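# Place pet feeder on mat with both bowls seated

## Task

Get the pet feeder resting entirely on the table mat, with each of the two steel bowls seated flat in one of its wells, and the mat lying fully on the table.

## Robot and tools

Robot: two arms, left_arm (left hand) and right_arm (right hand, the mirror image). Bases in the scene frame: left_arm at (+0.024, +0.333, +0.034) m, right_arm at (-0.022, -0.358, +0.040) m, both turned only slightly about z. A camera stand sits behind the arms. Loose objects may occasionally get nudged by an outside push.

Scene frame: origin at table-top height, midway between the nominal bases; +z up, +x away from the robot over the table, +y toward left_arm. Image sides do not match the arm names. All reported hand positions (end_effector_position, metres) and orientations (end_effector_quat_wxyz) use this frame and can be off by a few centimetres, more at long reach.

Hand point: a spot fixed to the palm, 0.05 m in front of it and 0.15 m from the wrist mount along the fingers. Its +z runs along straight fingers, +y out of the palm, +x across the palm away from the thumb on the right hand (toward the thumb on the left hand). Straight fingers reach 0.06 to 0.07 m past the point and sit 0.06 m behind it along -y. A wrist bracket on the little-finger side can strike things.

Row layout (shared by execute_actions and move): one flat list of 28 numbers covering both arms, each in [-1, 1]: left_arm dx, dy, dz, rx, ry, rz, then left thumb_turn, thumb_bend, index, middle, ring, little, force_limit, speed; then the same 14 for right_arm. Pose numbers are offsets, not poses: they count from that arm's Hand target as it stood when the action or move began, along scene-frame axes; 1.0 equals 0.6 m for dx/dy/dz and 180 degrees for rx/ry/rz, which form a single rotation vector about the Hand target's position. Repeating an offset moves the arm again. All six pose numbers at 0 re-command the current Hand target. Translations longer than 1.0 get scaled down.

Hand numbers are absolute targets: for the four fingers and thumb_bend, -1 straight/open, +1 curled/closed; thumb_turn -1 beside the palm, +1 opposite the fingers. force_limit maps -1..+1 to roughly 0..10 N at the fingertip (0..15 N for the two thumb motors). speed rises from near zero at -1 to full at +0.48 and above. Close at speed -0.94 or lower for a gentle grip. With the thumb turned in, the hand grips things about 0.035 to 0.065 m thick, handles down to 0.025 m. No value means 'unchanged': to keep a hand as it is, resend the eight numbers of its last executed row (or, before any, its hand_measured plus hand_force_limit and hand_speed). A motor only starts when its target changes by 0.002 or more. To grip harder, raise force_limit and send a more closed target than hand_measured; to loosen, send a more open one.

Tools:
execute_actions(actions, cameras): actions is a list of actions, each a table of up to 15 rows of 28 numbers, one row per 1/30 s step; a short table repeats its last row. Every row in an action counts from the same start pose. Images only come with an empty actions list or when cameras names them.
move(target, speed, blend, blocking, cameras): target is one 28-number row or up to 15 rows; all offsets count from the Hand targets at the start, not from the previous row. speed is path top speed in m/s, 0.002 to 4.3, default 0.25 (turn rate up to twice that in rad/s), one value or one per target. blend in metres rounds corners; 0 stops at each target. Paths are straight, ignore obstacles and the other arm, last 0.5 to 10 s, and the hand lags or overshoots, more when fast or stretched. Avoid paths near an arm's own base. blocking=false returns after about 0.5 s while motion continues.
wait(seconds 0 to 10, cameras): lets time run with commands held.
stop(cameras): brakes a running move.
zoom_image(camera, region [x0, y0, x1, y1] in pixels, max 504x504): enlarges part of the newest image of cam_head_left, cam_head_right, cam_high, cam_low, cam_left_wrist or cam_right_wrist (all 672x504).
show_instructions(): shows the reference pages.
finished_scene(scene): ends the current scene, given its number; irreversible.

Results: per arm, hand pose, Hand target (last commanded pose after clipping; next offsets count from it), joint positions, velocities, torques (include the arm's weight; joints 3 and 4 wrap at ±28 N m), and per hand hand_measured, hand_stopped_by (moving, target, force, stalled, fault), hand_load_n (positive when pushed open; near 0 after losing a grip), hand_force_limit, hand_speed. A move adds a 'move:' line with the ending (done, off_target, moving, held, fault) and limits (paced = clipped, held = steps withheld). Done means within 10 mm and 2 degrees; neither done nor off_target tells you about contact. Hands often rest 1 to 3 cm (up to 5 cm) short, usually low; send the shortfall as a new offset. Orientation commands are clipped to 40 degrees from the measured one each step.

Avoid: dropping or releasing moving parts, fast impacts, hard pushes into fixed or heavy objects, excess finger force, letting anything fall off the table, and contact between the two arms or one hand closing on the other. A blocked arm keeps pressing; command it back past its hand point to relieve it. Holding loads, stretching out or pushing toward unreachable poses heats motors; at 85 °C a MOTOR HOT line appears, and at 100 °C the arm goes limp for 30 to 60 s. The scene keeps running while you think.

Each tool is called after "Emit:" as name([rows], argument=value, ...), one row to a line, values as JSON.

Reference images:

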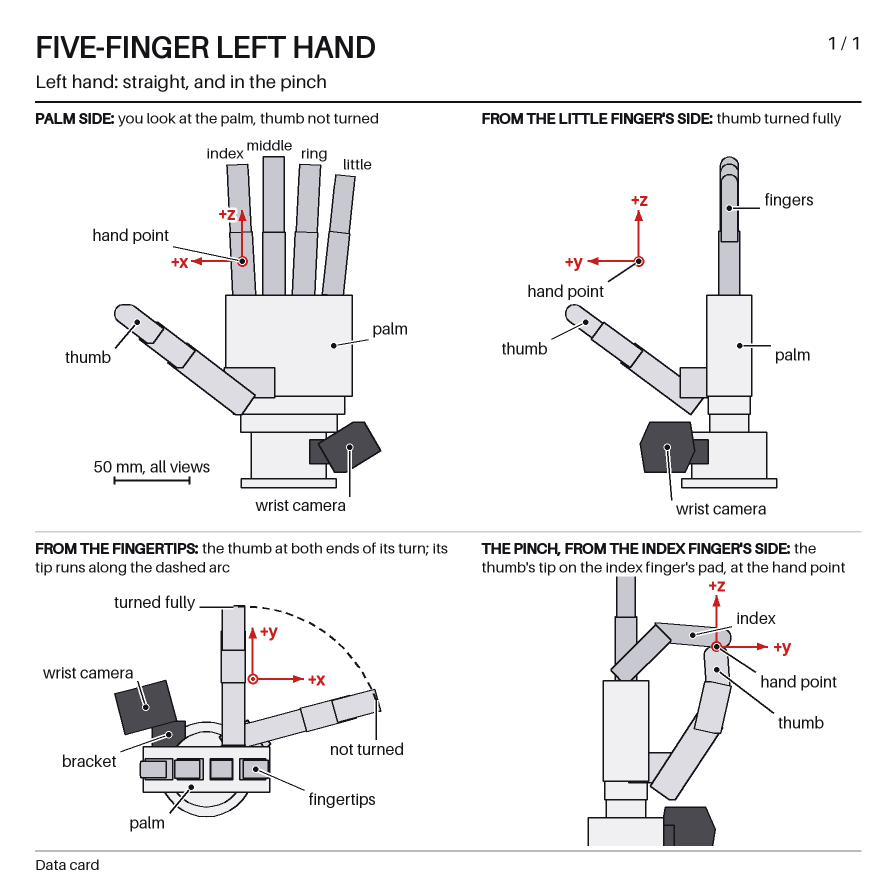

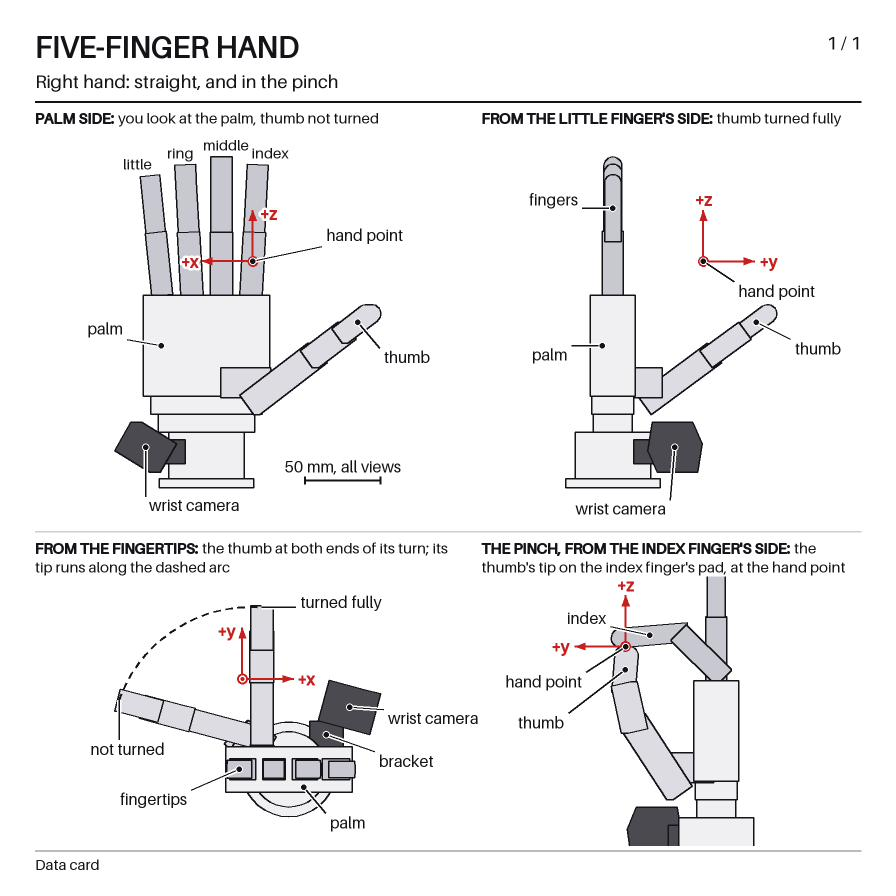

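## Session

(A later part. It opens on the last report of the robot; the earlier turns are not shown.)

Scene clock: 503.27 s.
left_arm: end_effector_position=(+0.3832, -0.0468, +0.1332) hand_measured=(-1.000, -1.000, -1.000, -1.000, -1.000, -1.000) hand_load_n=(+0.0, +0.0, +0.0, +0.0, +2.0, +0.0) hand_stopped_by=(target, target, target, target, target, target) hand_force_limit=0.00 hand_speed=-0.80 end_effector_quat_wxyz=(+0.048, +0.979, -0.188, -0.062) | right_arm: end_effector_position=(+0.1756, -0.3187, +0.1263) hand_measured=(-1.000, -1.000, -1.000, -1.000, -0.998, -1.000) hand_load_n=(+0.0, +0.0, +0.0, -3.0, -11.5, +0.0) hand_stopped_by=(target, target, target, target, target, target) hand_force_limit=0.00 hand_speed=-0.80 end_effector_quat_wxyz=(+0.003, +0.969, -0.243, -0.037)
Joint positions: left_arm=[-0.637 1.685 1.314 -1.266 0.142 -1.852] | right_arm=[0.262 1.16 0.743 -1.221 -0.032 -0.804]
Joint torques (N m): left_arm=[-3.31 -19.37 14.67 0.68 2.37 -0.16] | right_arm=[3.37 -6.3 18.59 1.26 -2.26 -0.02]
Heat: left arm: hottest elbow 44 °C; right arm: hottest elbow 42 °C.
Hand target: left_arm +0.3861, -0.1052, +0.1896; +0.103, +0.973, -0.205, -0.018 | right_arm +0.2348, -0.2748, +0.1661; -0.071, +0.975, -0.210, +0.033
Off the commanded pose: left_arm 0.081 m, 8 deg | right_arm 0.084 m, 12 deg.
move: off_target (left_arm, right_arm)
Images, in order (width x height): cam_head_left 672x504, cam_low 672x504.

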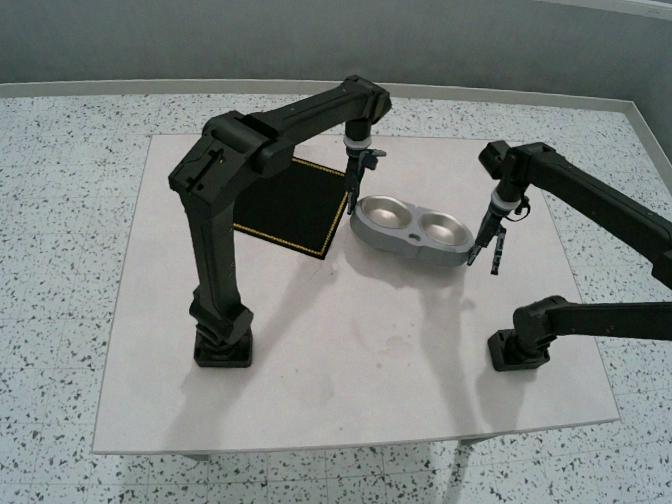

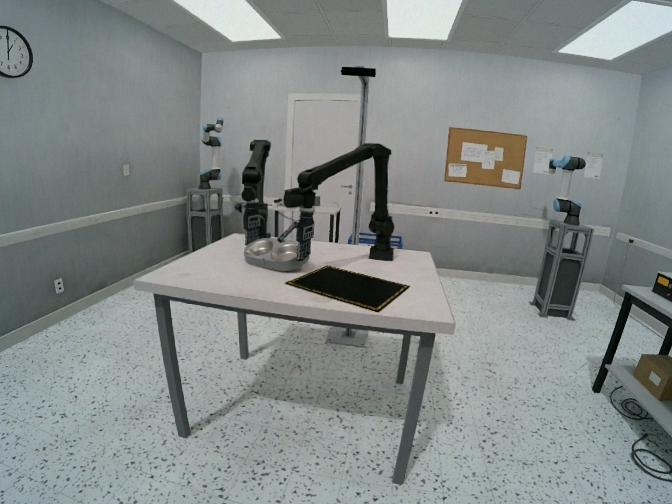

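Emit:
move([
  [0,0,0.03,0,0,0,-1,-1,-1,-1,-1,-1,0,-0.8,0,0,0,0,0,0,-1,-1,-1,-1,-1,-1,0,-0.8],
  [0.0513,0.1143,0.03,0,0,0,-1,-1,-1,-1,-1,-1,0,-0.8,0.0513,0.1143,0,0,0,0,-1,-1,-1,-1,-1,-1,0,-0.8],
], speed=[0.05,0.05], blend=[0.005,0], cameras=["cam_head_left","cam_low"])

Emit:
zoom_image(camera="cam_head_left", region=[310, 140, 490, 280])

Emit:
zoom_image(camera="cam_low", region=[240, 220, 340, 290])

Scene clock: 523.30 s.
left_arm: end_effector_position=(+0.4212, +0.0047, +0.1643) hand_measured=(-1.000, -1.000, -1.000, -1.000, -1.000, -1.000) hand_load_n=(+0.0, +0.0, +0.0, +0.0, +1.5, +0.0) hand_stopped_by=(target, target, target, target, target, target) hand_force_limit=0.00 hand_speed=-0.80 end_effector_quat_wxyz=(+0.058, +0.980, -0.183, -0.048) | right_arm: end_effector_position=(+0.2021, -0.2615, +0.1341) hand_measured=(-1.000, -1.000, -1.000, -1.000, -0.998, -1.000) hand_load_n=(+0.0, +0.0, +0.0, +0.0, -11.0, +0.0) hand_stopped_by=(target, target, target, target, target, target) hand_force_limit=0.00 hand_speed=-0.80 end_effector_quat_wxyz=(+0.010, +0.971, -0.237, -0.039)
Joint positions: left_arm=[-0.502 1.645 1.344 -1.321 0.142 -1.728] | right_arm=[0.418 1.287 0.866 -1.224 -0.033 -0.66]
Joint torques (N m): left_arm=[-2.43 -18.78 11.95 0.29 2.58 0.09] | right_arm=[3.31 -6.48 18.88 2.52 -1.42 0.09]
Heat: left arm: hottest elbow 45 °C; right arm: hottest elbow 45 °C.
Hand target: left_arm +0.4169, -0.0366, +0.2076; +0.103, +0.973, -0.205, -0.018 | right_arm +0.2656, -0.2062, +0.1661; -0.071, +0.975, -0.210, +0.033
Off the commanded pose: left_arm 0.060 m, 7 deg | right_arm 0.090 m, 13 deg.
move: off_target (left_arm, right_arm)
Images, in order (width x height): cam_head_left 672x504, cam_low 672x504.

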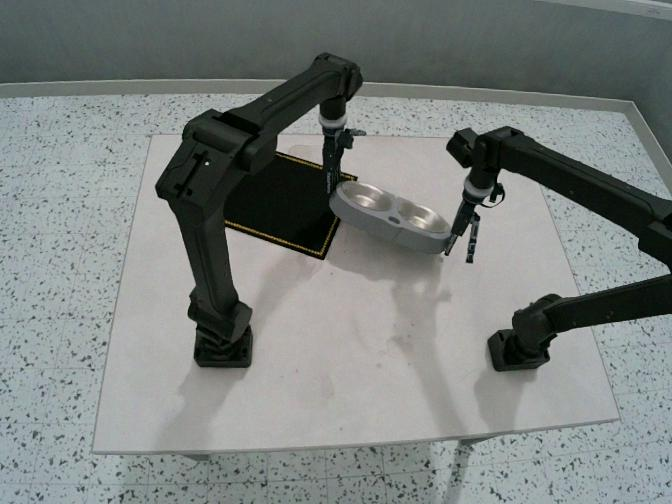

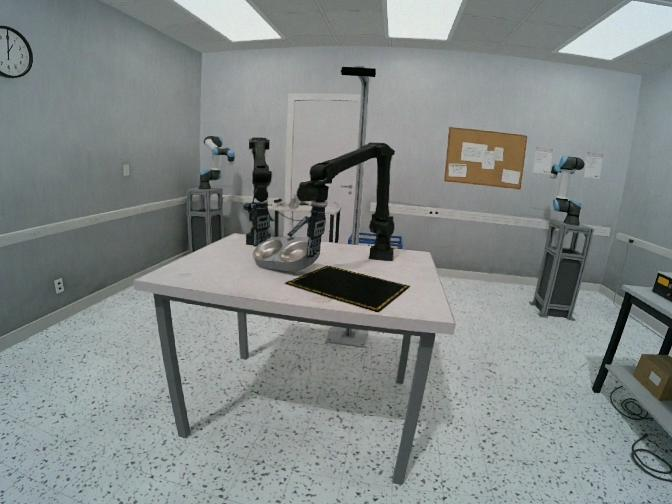

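Scaled by 2.800 from the camera's 672x504 image, which has a finer 960x720 frame.

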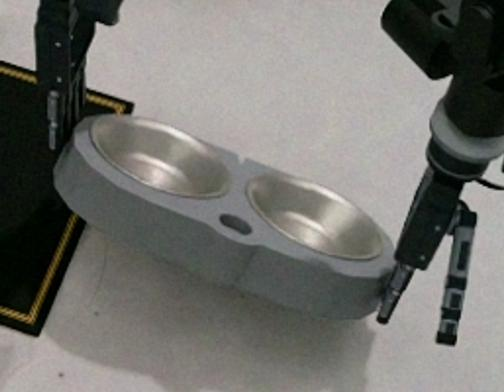

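Scaled by 5.040 from the camera's 672x504 image, which has a finer 960x720 frame.

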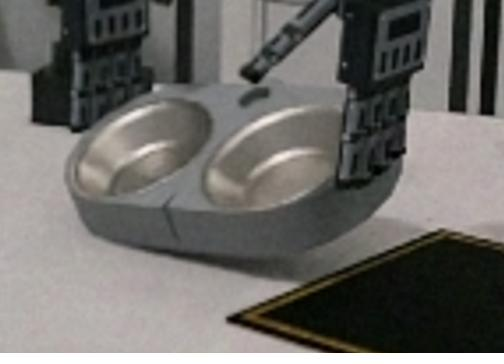

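Emit:
move([
  [0,0,-0.052,0,0,0,-1,-1,-1,-1,-1,-1,0,-0.8,0,0,-0.04,0,0,0,-1,-1,-1,-1,-1,-1,0,-0.8],
], speed=[0.04], cameras=["cam_head_left","cam_low","cam_left_wrist"])

Emit:
zoom_image(camera="cam_head_left", region=[310, 140, 490, 280])

Emit:
zoom_image(camera="cam_low", region=[240, 220, 340, 290])

Scene clock: 529.37 s.
left_arm: end_effector_position=(+0.4311, +0.0043, +0.1607) hand_measured=(-1.000, -1.000, -1.000, -1.000, -1.000, -1.000) hand_load_n=(+0.0, +0.0, +0.0, +0.0, +2.0, +0.0) hand_stopped_by=(target, target, target, target, target, target) hand_force_limit=0.00 hand_speed=-0.80 end_effector_quat_wxyz=(+0.065, +0.981, -0.182, -0.029) | right_arm: end_effector_position=(+0.2087, -0.2594, +0.1253) hand_measured=(-1.000, -1.000, -1.000, -1.000, -0.998, -1.000) hand_load_n=(+0.0, +0.0, +0.0, +0.0, -13.5, +0.0) hand_stopped_by=(target, target, target, target, target, target) hand_force_limit=0.00 hand_speed=-0.80 end_effector_quat_wxyz=(+0.012, +0.970, -0.240, -0.036)
Joint positions: left_arm=[-0.493 1.643 1.329 -1.268 0.142 -1.725] | right_arm=[0.418 1.315 0.866 -1.193 -0.027 -0.654]
Joint torques (N m): left_arm=[-3.08 -16.73 8.77 1.22 2.56 0.05] | right_arm=[3.37 -7 15.45 3.66 -1.62 0.04]
Heat: left arm: hottest elbow 45 °C; right arm: hottest elbow 46 °C.
Hand target: left_arm +0.4169, -0.0366, +0.1764; +0.103, +0.973, -0.205, -0.018 | right_arm +0.2656, -0.2062, +0.1421; -0.071, +0.975, -0.210, +0.033
Off the commanded pose: left_arm 0.046 m, 5 deg | right_arm 0.080 m, 13 deg.
move: off_target (left_arm, right_arm)
camera_calibration:
cam_left_wrist: T_world_to_cam=[[0.585441, 0.789396, -0.184695, -0.22314], [0.753426, -0.445645, 0.483477, -0.400136], [0.299346, -0.422201, -0.85565, 0.126188], [0, 0, 0, 1]] pos_world=[0.394334, 0.0511036, 0.260217]
Images, in order (width x height): cam_head_left 672x504, cam_low 672x504, cam_left_wrist 672x504.

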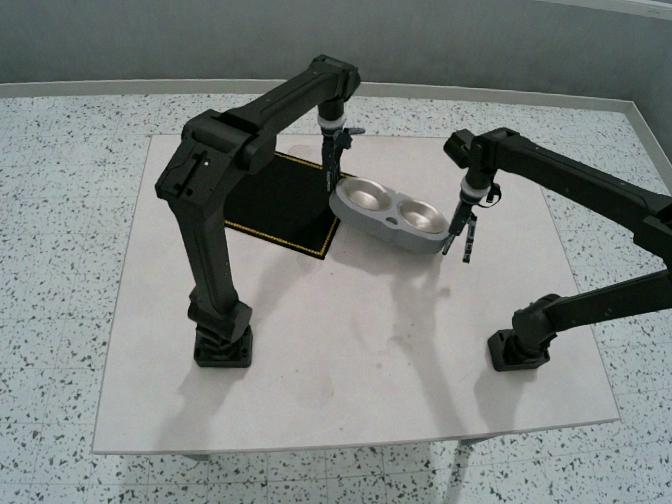

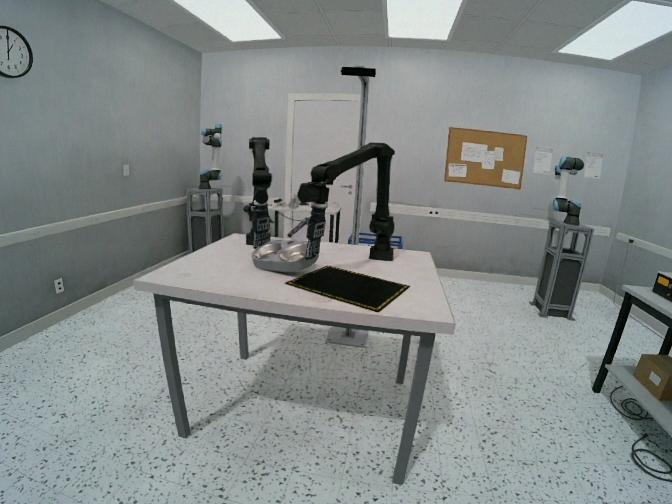

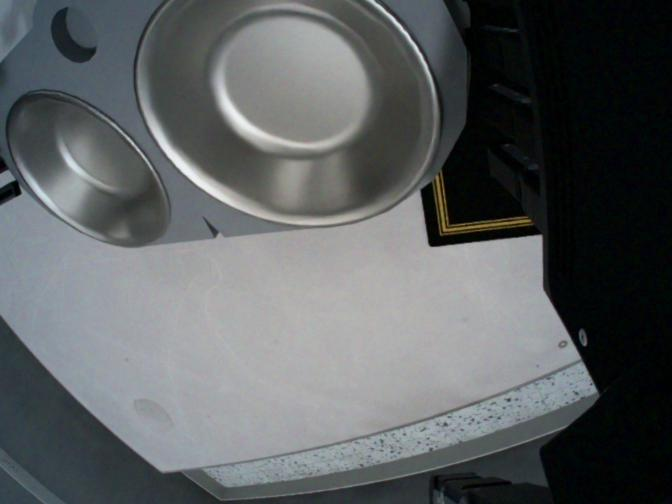

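Scaled by 2.800 from the camera's 672x504 image, which has a finer 960x720 frame.

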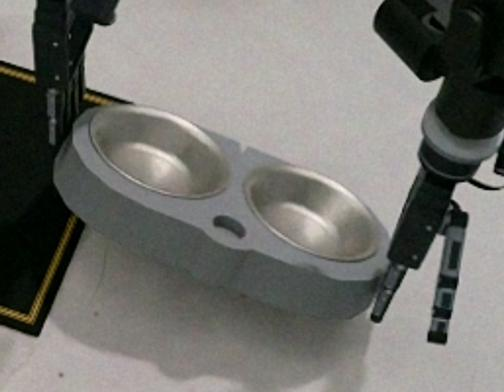

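Scaled by 5.040 from the camera's 672x504 image, which has a finer 960x720 frame.

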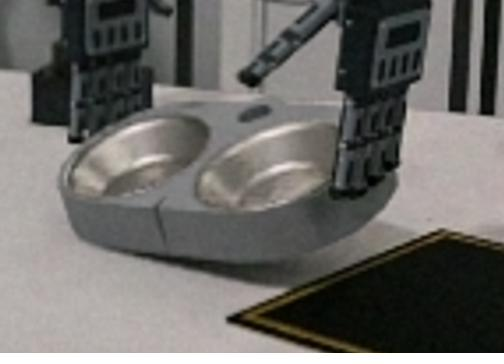

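Emit:
move([
  [0.01,0.03,-0.035,0,0,0,-1,-1,-1,-1,-1,-1,0,-0.8,0.01,0.03,-0.02,0,0,0,-1,-1,-1,-1,-1,-1,0,-0.8],
  [0.045,0.14,-0.035,0,0,0,-1,-1,-1,-1,-1,-1,0,-0.8,0.045,0.14,-0.02,0,0,0,-1,-1,-1,-1,-1,-1,0,-0.8],
], speed=[0.04,0.06], blend=[0.01,0], cameras=["cam_head_left","cam_low","cam_left_wrist"])

Emit:
zoom_image(camera="cam_head_left", region=[290, 120, 470, 260])

Emit:
zoom_image(camera="cam_low", region=[250, 220, 350, 290])

Scene clock: 539.40 s.
left_arm: end_effector_position=(+0.4555, +0.0776, +0.1363) hand_measured=(-1.000, -1.000, -1.000, -1.000, -1.000, -1.000) hand_load_n=(+0.0, +0.0, +0.0, +0.0, +1.0, +0.0) hand_stopped_by=(target, target, target, target, target, target) hand_force_limit=0.00 hand_speed=-0.80 end_effector_quat_wxyz=(+0.068, +0.979, -0.189, -0.025) | right_arm: end_effector_position=(+0.2345, -0.1864, +0.1052) hand_measured=(-1.000, -1.000, -1.000, -1.000, -0.998, -1.000) hand_load_n=(+0.0, +0.0, +0.0, +0.0, -10.0, -1.0) hand_stopped_by=(target, target, target, target, target, target) hand_force_limit=0.00 hand_speed=-0.80 end_effector_quat_wxyz=(+0.016, +0.971, -0.236, -0.030)
Joint positions: left_arm=[-0.329 1.645 1.262 -1.215 0.142 -1.545] | right_arm=[0.57 1.49 0.984 -1.13 -0.022 -0.51]
Joint torques (N m): left_arm=[-1.85 -17.61 8.02 0.21 2.7 0.11] | right_arm=[2.9 -8.88 17.77 2.99 -0.89 0.04]
Heat: left arm: hottest elbow 45 °C; right arm: hottest elbow 47 °C.
Hand target: left_arm +0.4439, +0.0474, +0.1554; +0.103, +0.973, -0.205, -0.018 | right_arm +0.2926, -0.1222, +0.1301; -0.071, +0.975, -0.210, +0.033
Off the commanded pose: left_arm 0.038 m, 5 deg | right_arm 0.090 m, 13 deg.
move: off_target (left_arm, right_arm)
camera_calibration:
cam_left_wrist: T_world_to_cam=[[0.597202, 0.780167, -0.186252, -0.3043], [0.744299, -0.452478, 0.491205, -0.370396], [0.298947, -0.431976, -0.850898, 0.129342], [0, 0, 0, 1]] pos_world=[0.418748, 0.125681, 0.235321]
Images, in order (width x height): cam_head_left 672x504, cam_low 672x504, cam_left_wrist 672x504.

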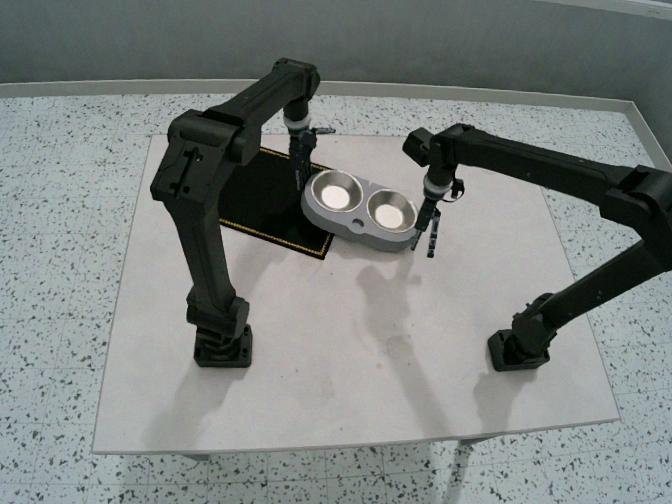

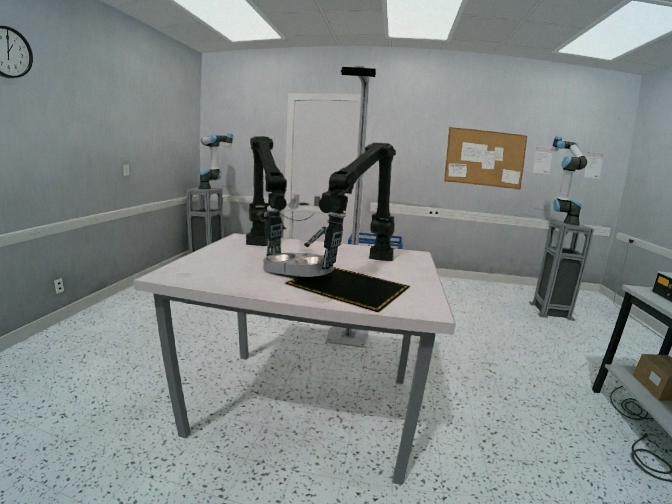

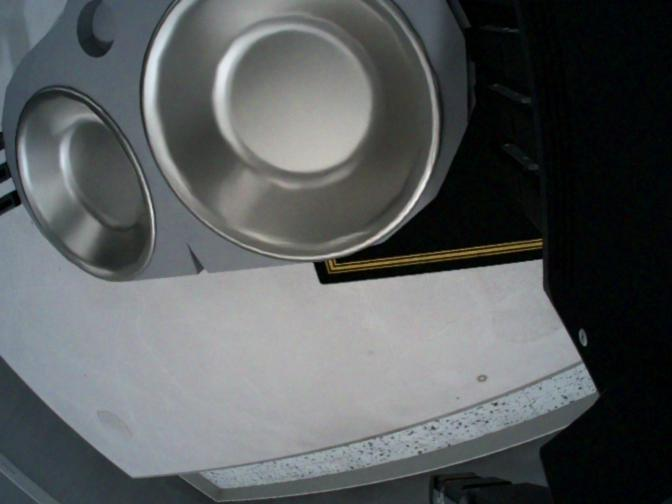

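Scaled by 2.800 from the camera's 672x504 image, which has a finer 960x720 frame.

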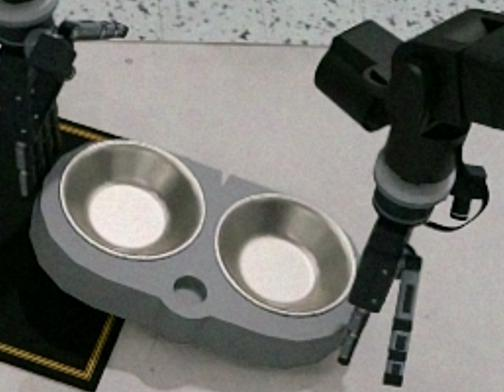

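Scaled by 5.040 from the camera's 672x504 image, which has a finer 960x720 frame.

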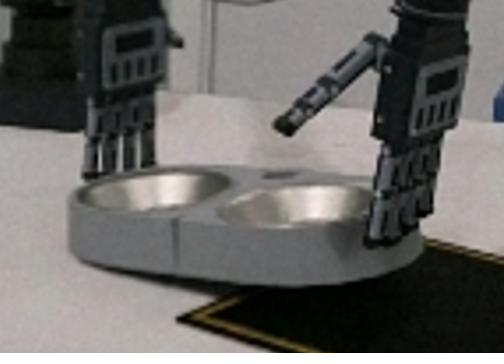

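Emit:
move([
  [0.06,0.18,0.0,0,0,0,-1,-1,-1,-1,-1,-1,0,-0.8,0.06,0.18,0.005,0,0,0,-1,-1,-1,-1,-1,-1,0,-0.8],
], speed=[0.06], cameras=["cam_head_left","cam_low","cam_left_wrist"])

Emit:
zoom_image(camera="cam_head_left", region=[250, 100, 430, 240])

Emit:
zoom_image(camera="cam_low", region=[270, 210, 390, 300])

Scene clock: 550.77 s.
left_arm: end_effector_position=(+0.4861, +0.1893, +0.1374) hand_measured=(-1.000, -1.000, -1.000, -1.000, -1.000, -1.000) hand_load_n=(+0.0, +0.0, +0.0, +1.0, +0.5, +0.0) hand_stopped_by=(target, target, target, target, target, target) hand_force_limit=0.00 hand_speed=-0.80 end_effector_quat_wxyz=(+0.072, +0.980, -0.183, -0.015) | right_arm: end_effector_position=(+0.2908, -0.0846, +0.1004) hand_measured=(-1.000, -1.000, -1.000, -1.000, -0.998, -1.000) hand_load_n=(+0.0, +0.0, +0.0, +0.0, -13.0, +0.0) hand_stopped_by=(target, target, target, target, target, target) hand_force_limit=0.00 hand_speed=-0.80 end_effector_quat_wxyz=(+0.010, +0.972, -0.237, -0.009)
Joint positions: left_arm=[-0.079 1.645 1.262 -1.229 0.142 -1.306] | right_arm=[0.69 1.723 1.268 -1.143 -0.002 -0.389]
Joint torques (N m): left_arm=[-2.32 -15.68 10.04 -0.73 2.42 0.18] | right_arm=[3.43 -12.1 18.73 1.74 -0.95 0.08]
Motor temperatures (°C): left_arm=[27 32 44 26 38 25] | right_arm=[26 28 49 27 31 26]
Heat: left arm: hottest elbow 44 °C; right arm: hottest elbow 49 °C.
Hand target: left_arm +0.4799, +0.1554, +0.1554; +0.103, +0.973, -0.205, -0.018 | right_arm +0.3286, -0.0142, +0.1331; -0.071, +0.975, -0.210, +0.033
Off the commanded pose: left_arm 0.039 m, 4 deg | right_arm 0.086 m, 11 deg.
move: off_target (left_arm, right_arm)
camera_calibration:
cam_left_wrist: T_world_to_cam=[[0.590089, 0.78571, -0.185619, -0.407165], [0.741351, -0.436304, 0.509938, -0.347377], [0.319677, -0.438518, -0.839945, 0.159025], [0, 0, 0, 1]] pos_world=[0.446955, 0.238087, 0.235136]
Images, in order (width x height): cam_head_left 672x504, cam_low 672x504, cam_left_wrist 672x504.

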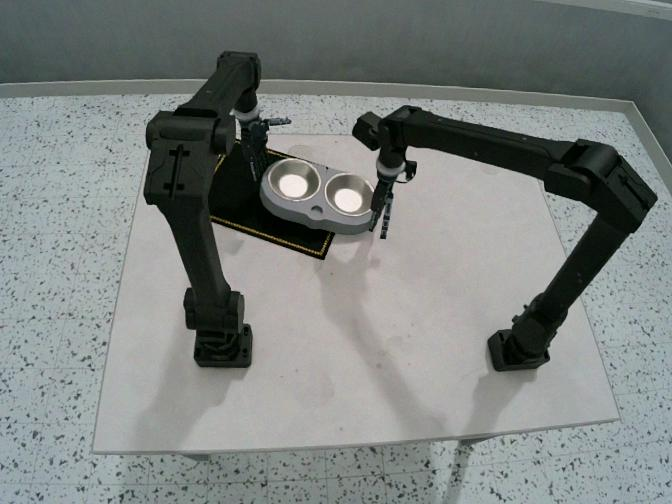

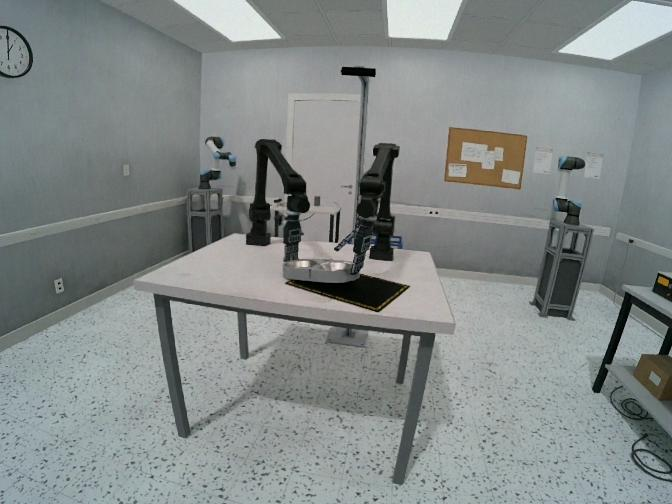

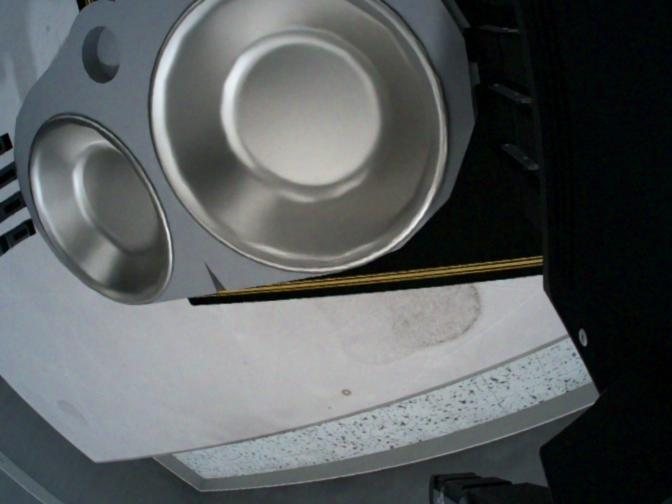

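Scaled by 2.800 from the camera's 672x504 image, which has a finer 960x720 frame.

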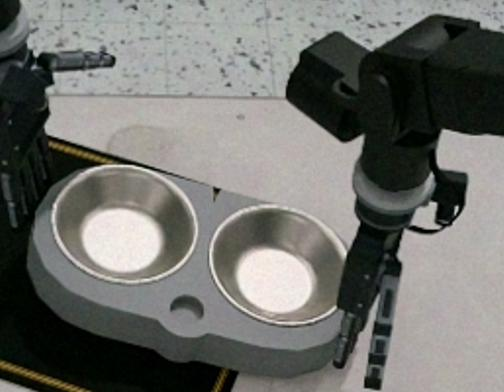

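Scaled by 4.200 from the camera's 672x504 image, which has a finer 960x720 frame.

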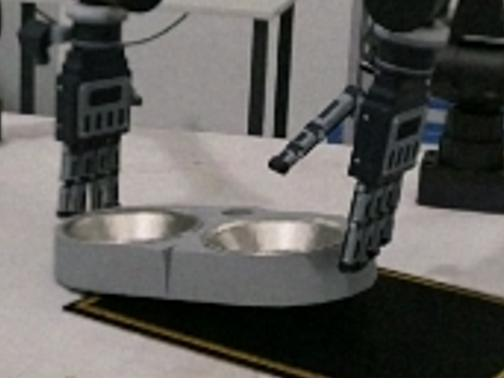

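Emit:
move([
  [0.07,0.168,0.0,0,0,0,-1,-1,-1,-1,-1,-1,0,-0.8,0.022,0.186,0.0,0,0,0,-1,-1,-1,-1,-1,-1,0,-0.8],
], speed=[0.06], cameras=["cam_head_left","cam_low","cam_left_wrist"])

Emit:
zoom_image(camera="cam_head_left", region=[210, 100, 390, 240])

Emit:
zoom_image(camera="cam_low", region=[280, 210, 420, 315])

Scene clock: 561.80 s.
left_arm: end_effector_position=(+0.5221, +0.2858, +0.1379) hand_measured=(-1.000, -1.000, -1.000, -1.000, -1.000, -1.000) hand_load_n=(+0.0, +0.0, +0.0, +0.5, +1.0, +0.0) hand_stopped_by=(target, target, target, target, target, target) hand_force_limit=0.00 hand_speed=-0.80 end_effector_quat_wxyz=(+0.079, +0.979, -0.189, -0.014) | right_arm: end_effector_position=(+0.3162, +0.0182, +0.1018) hand_measured=(-1.000, -1.000, -1.000, -1.000, -0.998, -1.000) hand_load_n=(+0.0, +0.0, +0.0, +0.0, -15.0, +0.0) hand_stopped_by=(target, target, target, target, target, target) hand_force_limit=0.00 hand_speed=-0.80 end_effector_quat_wxyz=(+0.019, +0.971, -0.239, -0.002)
Joint positions: left_arm=[0.125 1.74 1.384 -1.288 0.144 -1.088] | right_arm=[0.803 1.941 1.59 -1.255 0.014 -0.269]
Joint torques (N m): left_arm=[-1.96 -17.2 10.58 -1.28 1.77 0.13] | right_arm=[3.72 -14.8 19.52 2.17 -0.86 0.06]
Heat: left arm: hottest elbow 45 °C; right arm: hottest elbow 52 °C.
Hand target: left_arm +0.5219, +0.2562, +0.1554; +0.103, +0.973, -0.205, -0.018 | right_arm +0.3418, +0.0974, +0.1331; -0.071, +0.975, -0.210, +0.033
Off the commanded pose: left_arm 0.034 m, 3 deg | right_arm 0.089 m, 12 deg.
move: off_target (left_arm, right_arm)
camera_calibration:
cam_left_wrist: T_world_to_cam=[[0.598865, 0.776482, -0.19605, -0.504589], [0.73628, -0.437525, 0.516201, -0.329994], [0.315044, -0.453483, -0.833727, 0.19612], [0, 0, 0, 1]] pos_world=[0.483362, 0.336361, 0.234928]
Images, in order (width x height): cam_head_left 672x504, cam_low 672x504, cam_left_wrist 672x504.

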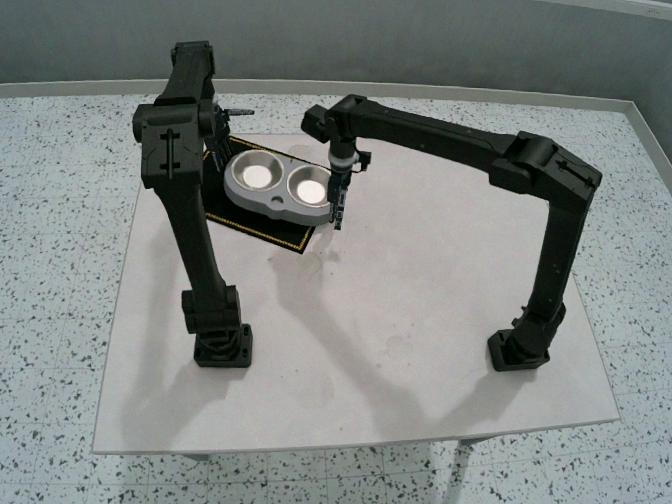

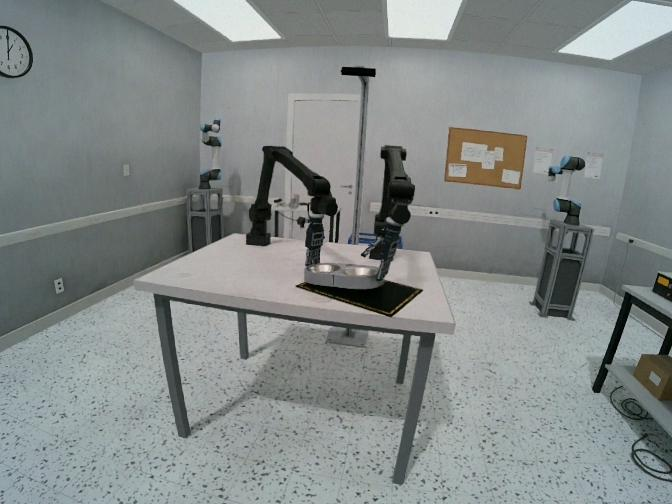

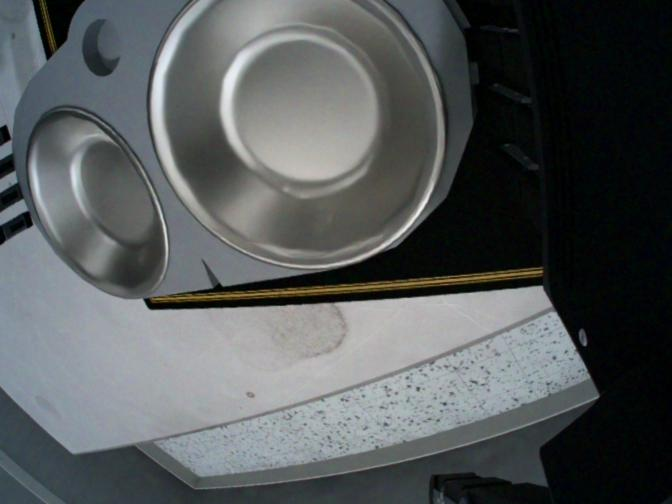

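Scaled by 2.800 from the camera's 672x504 image, which has a finer 960x720 frame.

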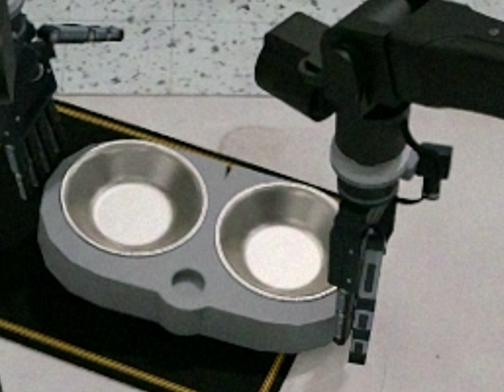

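Scaled by 3.600 from the camera's 672x504 image, which has a finer 960x720 frame.

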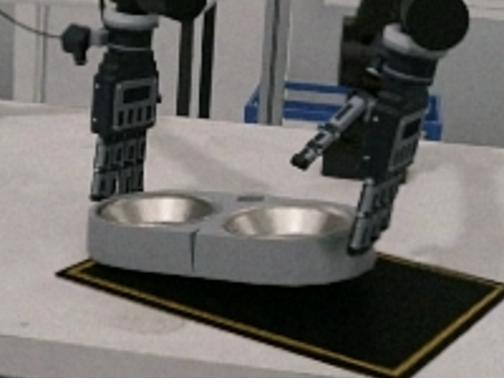

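Emit:
zoom_image(camera="cam_low", region=[340, 260, 460, 350])

Scaled by 4.200 from the camera's 672x504 image, which has a finer 960x720 frame.

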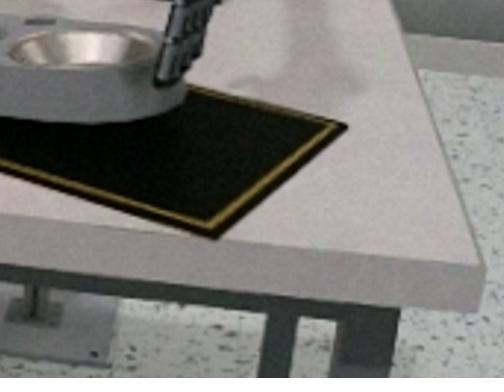

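Emit:
move([
  [0,0,0.0,0,0,0,-1,-1,-1,-1,-1,-1,0,-0.8,-0.003,-0.008,0.045,0,0,0,-1,-1,-1,-1,-1,-1,0,-0.8],
], speed=[0.04], cameras=["cam_head_left","cam_low","cam_left_wrist"])

Emit:
zoom_image(camera="cam_low", region=[280, 210, 420, 315])

Scene clock: 585.97 s.
left_arm: end_effector_position=(+0.5215, +0.2868, +0.1378) hand_measured=(-1.000, -1.000, -1.000, -1.000, -1.000, -1.000) hand_load_n=(+0.0, +0.0, +0.0, +0.0, +1.5, +0.0) hand_stopped_by=(target, target, target, target, target, target) hand_force_limit=0.00 hand_speed=-0.80 end_effector_quat_wxyz=(+0.078, +0.979, -0.189, -0.015) | right_arm: end_effector_position=(+0.3142, +0.0195, +0.1123) hand_measured=(-1.000, -1.000, -1.000, -1.000, -0.998, -1.000) hand_load_n=(+0.0, +0.0, +0.0, +0.0, -12.0, +0.0) hand_stopped_by=(target, target, target, target, target, target) hand_force_limit=0.00 hand_speed=-0.80 end_effector_quat_wxyz=(+0.025, +0.971, -0.237, -0.006)
Joint positions: left_arm=[0.127 1.74 1.384 -1.289 0.142 -1.085] | right_arm=[0.808 1.941 1.616 -1.295 0.014 -0.269]
Joint torques (N m): left_arm=[-2.08 -17.2 10.54 -1.22 1.77 0.09] | right_arm=[3.14 -17.03 19.73 1.61 -0.85 0.03]
Heat: left arm: hottest elbow 45 °C; right arm: hottest elbow 52 °C.
Hand target: left_arm +0.5219, +0.2562, +0.1554; +0.103, +0.973, -0.205, -0.018 | right_arm +0.3400, +0.0926, +0.1601; -0.071, +0.975, -0.210, +0.033
Off the commanded pose: left_arm 0.035 m, 3 deg | right_arm 0.091 m, 12 deg.
move: off_target (left_arm, right_arm)
camera_calibration:
cam_left_wrist: T_world_to_cam=[[0.599898, 0.775731, -0.195869, -0.505395], [0.736199, -0.43935, 0.514765, -0.328387], [0.313264, -0.453005, -0.834657, 0.197538], [0, 0, 0, 1]] pos_world=[0.483062, 0.33726, 0.234928]
Images, in order (width x height): cam_head_left 672x504, cam_low 672x504, cam_left_wrist 672x504.

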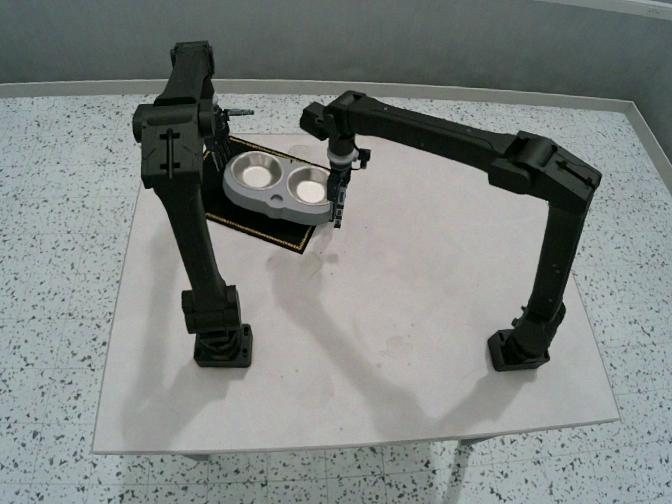

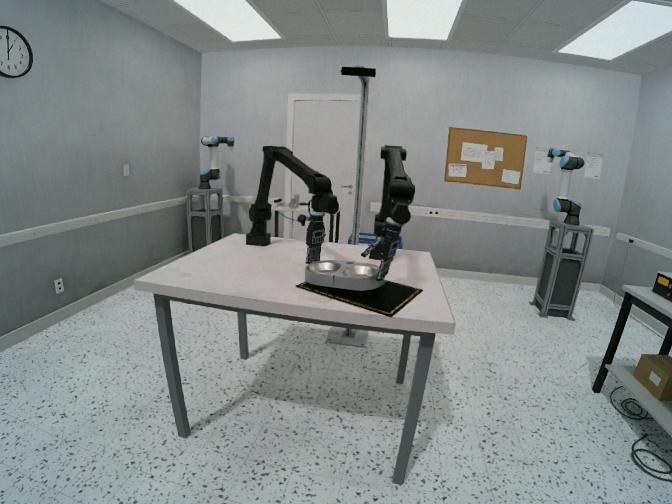

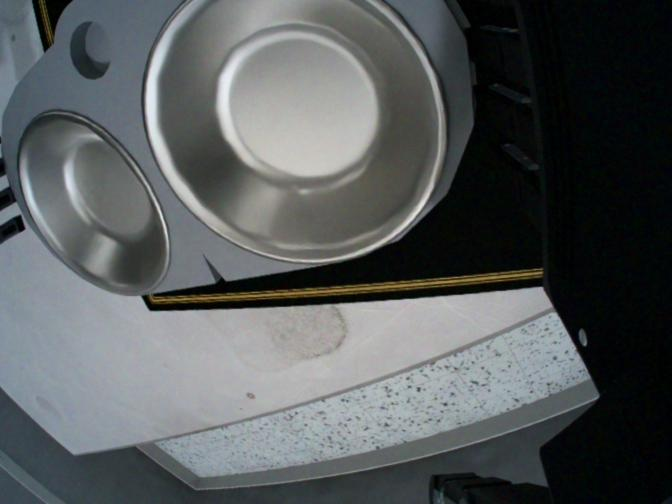

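Scaled by 3.600 from the camera's 672x504 image, which has a finer 960x720 frame.

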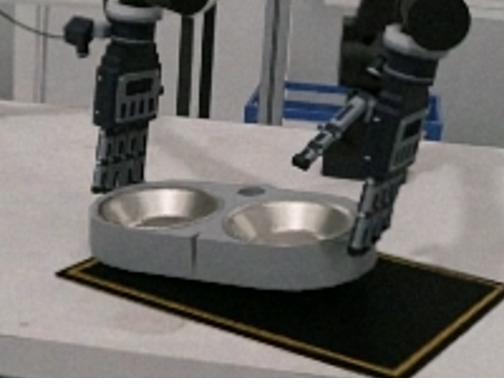

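Emit:
move([
  [0.033,0.083,0.0,0,0,0,-1,-1,-1,-1,-1,-1,0,-0.8,0.0,0.096,0.008,0,0,0,-1,-1,-1,-1,-1,-1,0,-0.8],
], speed=[0.05], cameras=["cam_head_left","cam_low","cam_left_wrist"])

Emit:
zoom_image(camera="cam_low", region=[280, 220, 450, 347])

Scene clock: 600.77 s.
left_arm: end_effector_position=(+0.5464, +0.3381, +0.1407) hand_measured=(-1.000, -1.000, -1.000, -1.000, -1.000, -1.000) hand_load_n=(+0.0, +0.0, +0.0, -0.5, +1.5, +0.0) hand_stopped_by=(target, target, target, target, target, target) hand_force_limit=0.00 hand_speed=-0.80 end_effector_quat_wxyz=(+0.076, +0.979, -0.191, -0.004) | right_arm: end_effector_position=(+0.3188, +0.0797, +0.1195) hand_measured=(-1.000, -1.000, -1.000, -1.000, -0.998, -1.000) hand_load_n=(+0.0, +0.0, +0.0, +0.0, -13.0, +0.0) hand_stopped_by=(target, target, target, target, target, target) hand_force_limit=0.00 hand_speed=-0.80 end_effector_quat_wxyz=(+0.024, +0.972, -0.234, -0.003)
Joint positions: left_arm=[0.219 1.804 1.483 -1.314 0.139 -0.992] | right_arm=[0.869 2.06 1.828 -1.384 0.014 -0.214]
Joint torques (N m): left_arm=[-2.14 -18.43 10 -1.81 1.55 0.09] | right_arm=[2.78 -18.02 20 1.76 -0.46 0.04]
Motor temperatures (°C): left_arm=[27 33 45 26 36 25] | right_arm=[26 29 57 26 30 26]
Heat: left arm: hottest elbow 45 °C; right arm: hottest elbow 57 °C.
Hand target: left_arm +0.5417, +0.3060, +0.1554; +0.103, +0.973, -0.205, -0.018 | right_arm +0.3400, +0.1502, +0.1649; -0.071, +0.975, -0.210, +0.033
Off the commanded pose: left_arm 0.036 m, 4 deg | right_arm 0.086 m, 12 deg.
move: off_target (left_arm, right_arm)
camera_calibration:
cam_left_wrist: T_world_to_cam=[[0.604626, 0.775344, -0.182395, -0.563856], [0.724158, -0.439737, 0.531251, -0.321285], [0.331697, -0.453291, -0.827348, 0.204409], [0, 0, 0, 1]] pos_world=[0.505782, 0.388559, 0.236956]
Images, in order (width x height): cam_head_left 672x504, cam_low 672x504, cam_left_wrist 672x504.

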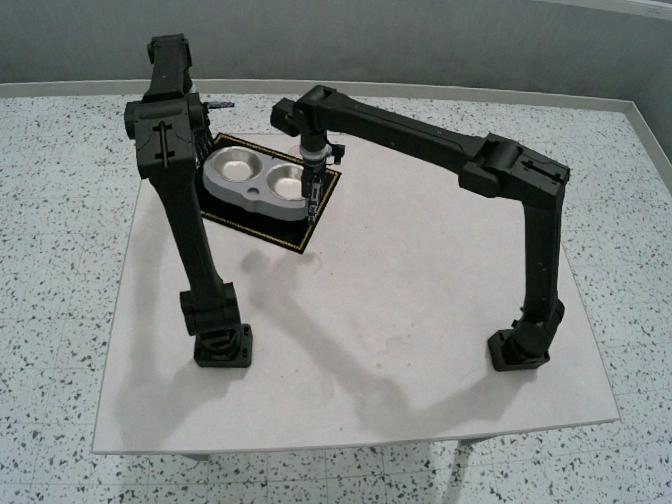

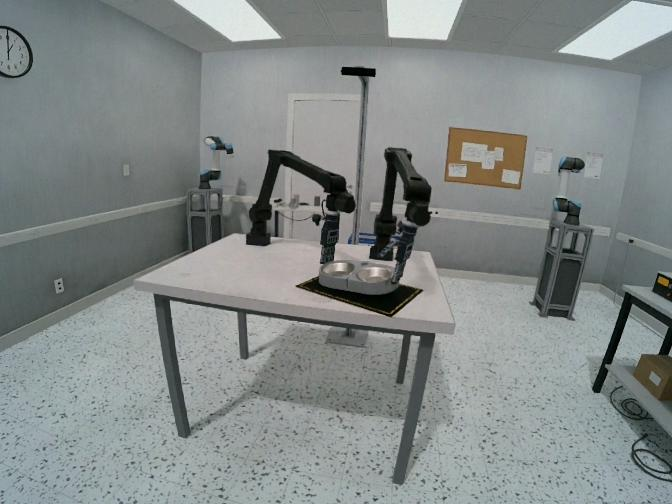

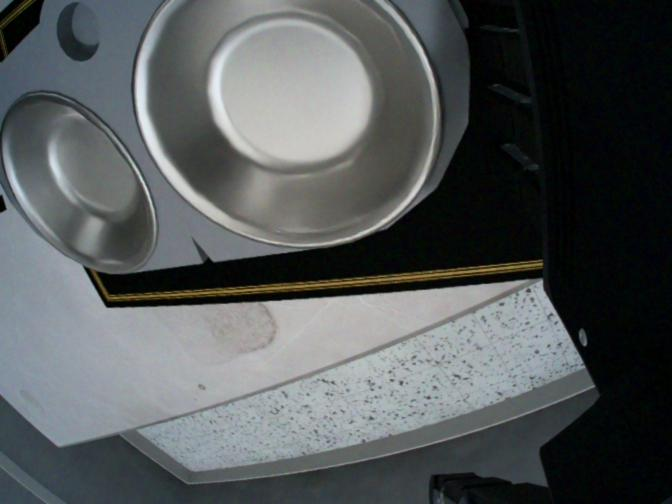

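Scaled by 2.965 from the camera's 672x504 image, which has a finer 960x720 frame.

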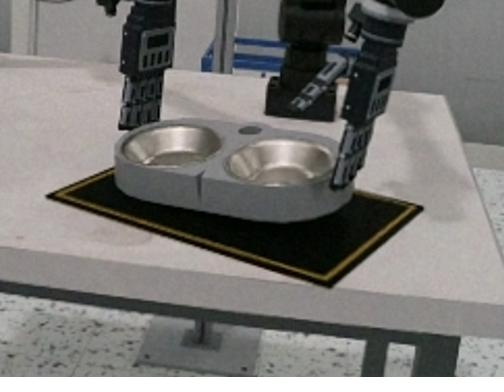

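Emit:
move(target=[0,0,-0.04,0,0,0,-1,-1,-1,-1,-1,-1,0,-0.8,0,0,-0.035,0,0,0,-1,-1,-1,-1,-1,-1,0,-0.8], speed=0.04, cameras=["cam_low","cam_high","cam_head_left"])

Scene clock: 619.17 s.
left_arm: end_effector_position=(+0.5490, +0.3392, +0.1280) hand_measured=(-1.000, -1.000, -1.000, -1.000, -1.000, -1.000) hand_load_n=(+0.0, +0.0, +0.0, +0.0, +1.5, +0.0) hand_stopped_by=(target, target, target, target, target, target) hand_force_limit=0.00 hand_speed=-0.80 end_effector_quat_wxyz=(+0.077, +0.979, -0.190, -0.009) | right_arm: end_effector_position=(+0.3163, +0.0819, +0.1136) hand_measured=(-1.000, -1.000, -1.000, -1.000, -0.998, -1.000) hand_load_n=(+0.0, -0.5, +0.0, +0.0, -10.5, +0.0) hand_stopped_by=(target, target, target, target, target, target) hand_force_limit=0.00 hand_speed=-0.80 end_effector_quat_wxyz=(+0.027, +0.973, -0.231, -0.005)
Joint positions: left_arm=[0.219 1.829 1.483 -1.3 0.136 -0.992] | right_arm=[0.875 2.071 1.828 -1.38 0.014 -0.214]
Joint torques (N m): left_arm=[-2.08 -19.08 6.94 -0.38 1.63 0.1] | right_arm=[2.32 -17.96 17.37 3.19 -0.45 0.04]
Motor temperatures (°C): left_arm=[27 33 43 26 35 25] | right_arm=[26 30 60 26 30 26]
Heat: left arm: hottest elbow 43 °C; right arm: hottest elbow 60 °C.
Hand target: left_arm +0.5417, +0.3060, +0.1314; +0.103, +0.973, -0.205, -0.018 | right_arm +0.3400, +0.1502, +0.1439; -0.071, +0.975, -0.210, +0.033
Off the commanded pose: left_arm 0.034 m, 4 deg | right_arm 0.078 m, 12 deg.
move: off_target (left_arm, right_arm)
Images, in order (width x height): cam_head_left 672x504, cam_high 672x504, cam_low 672x504.

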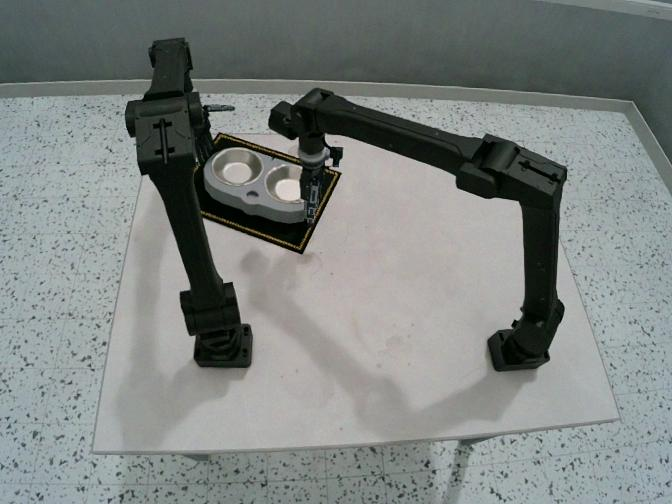

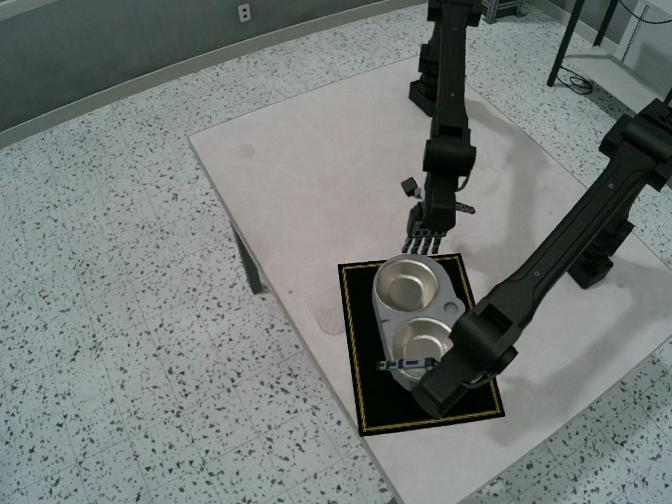

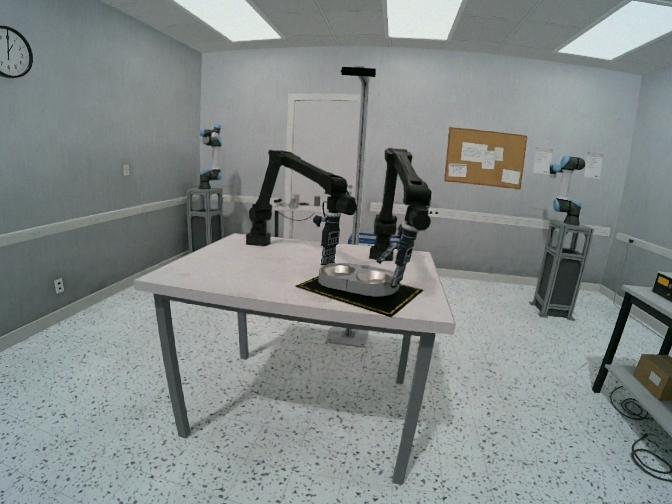

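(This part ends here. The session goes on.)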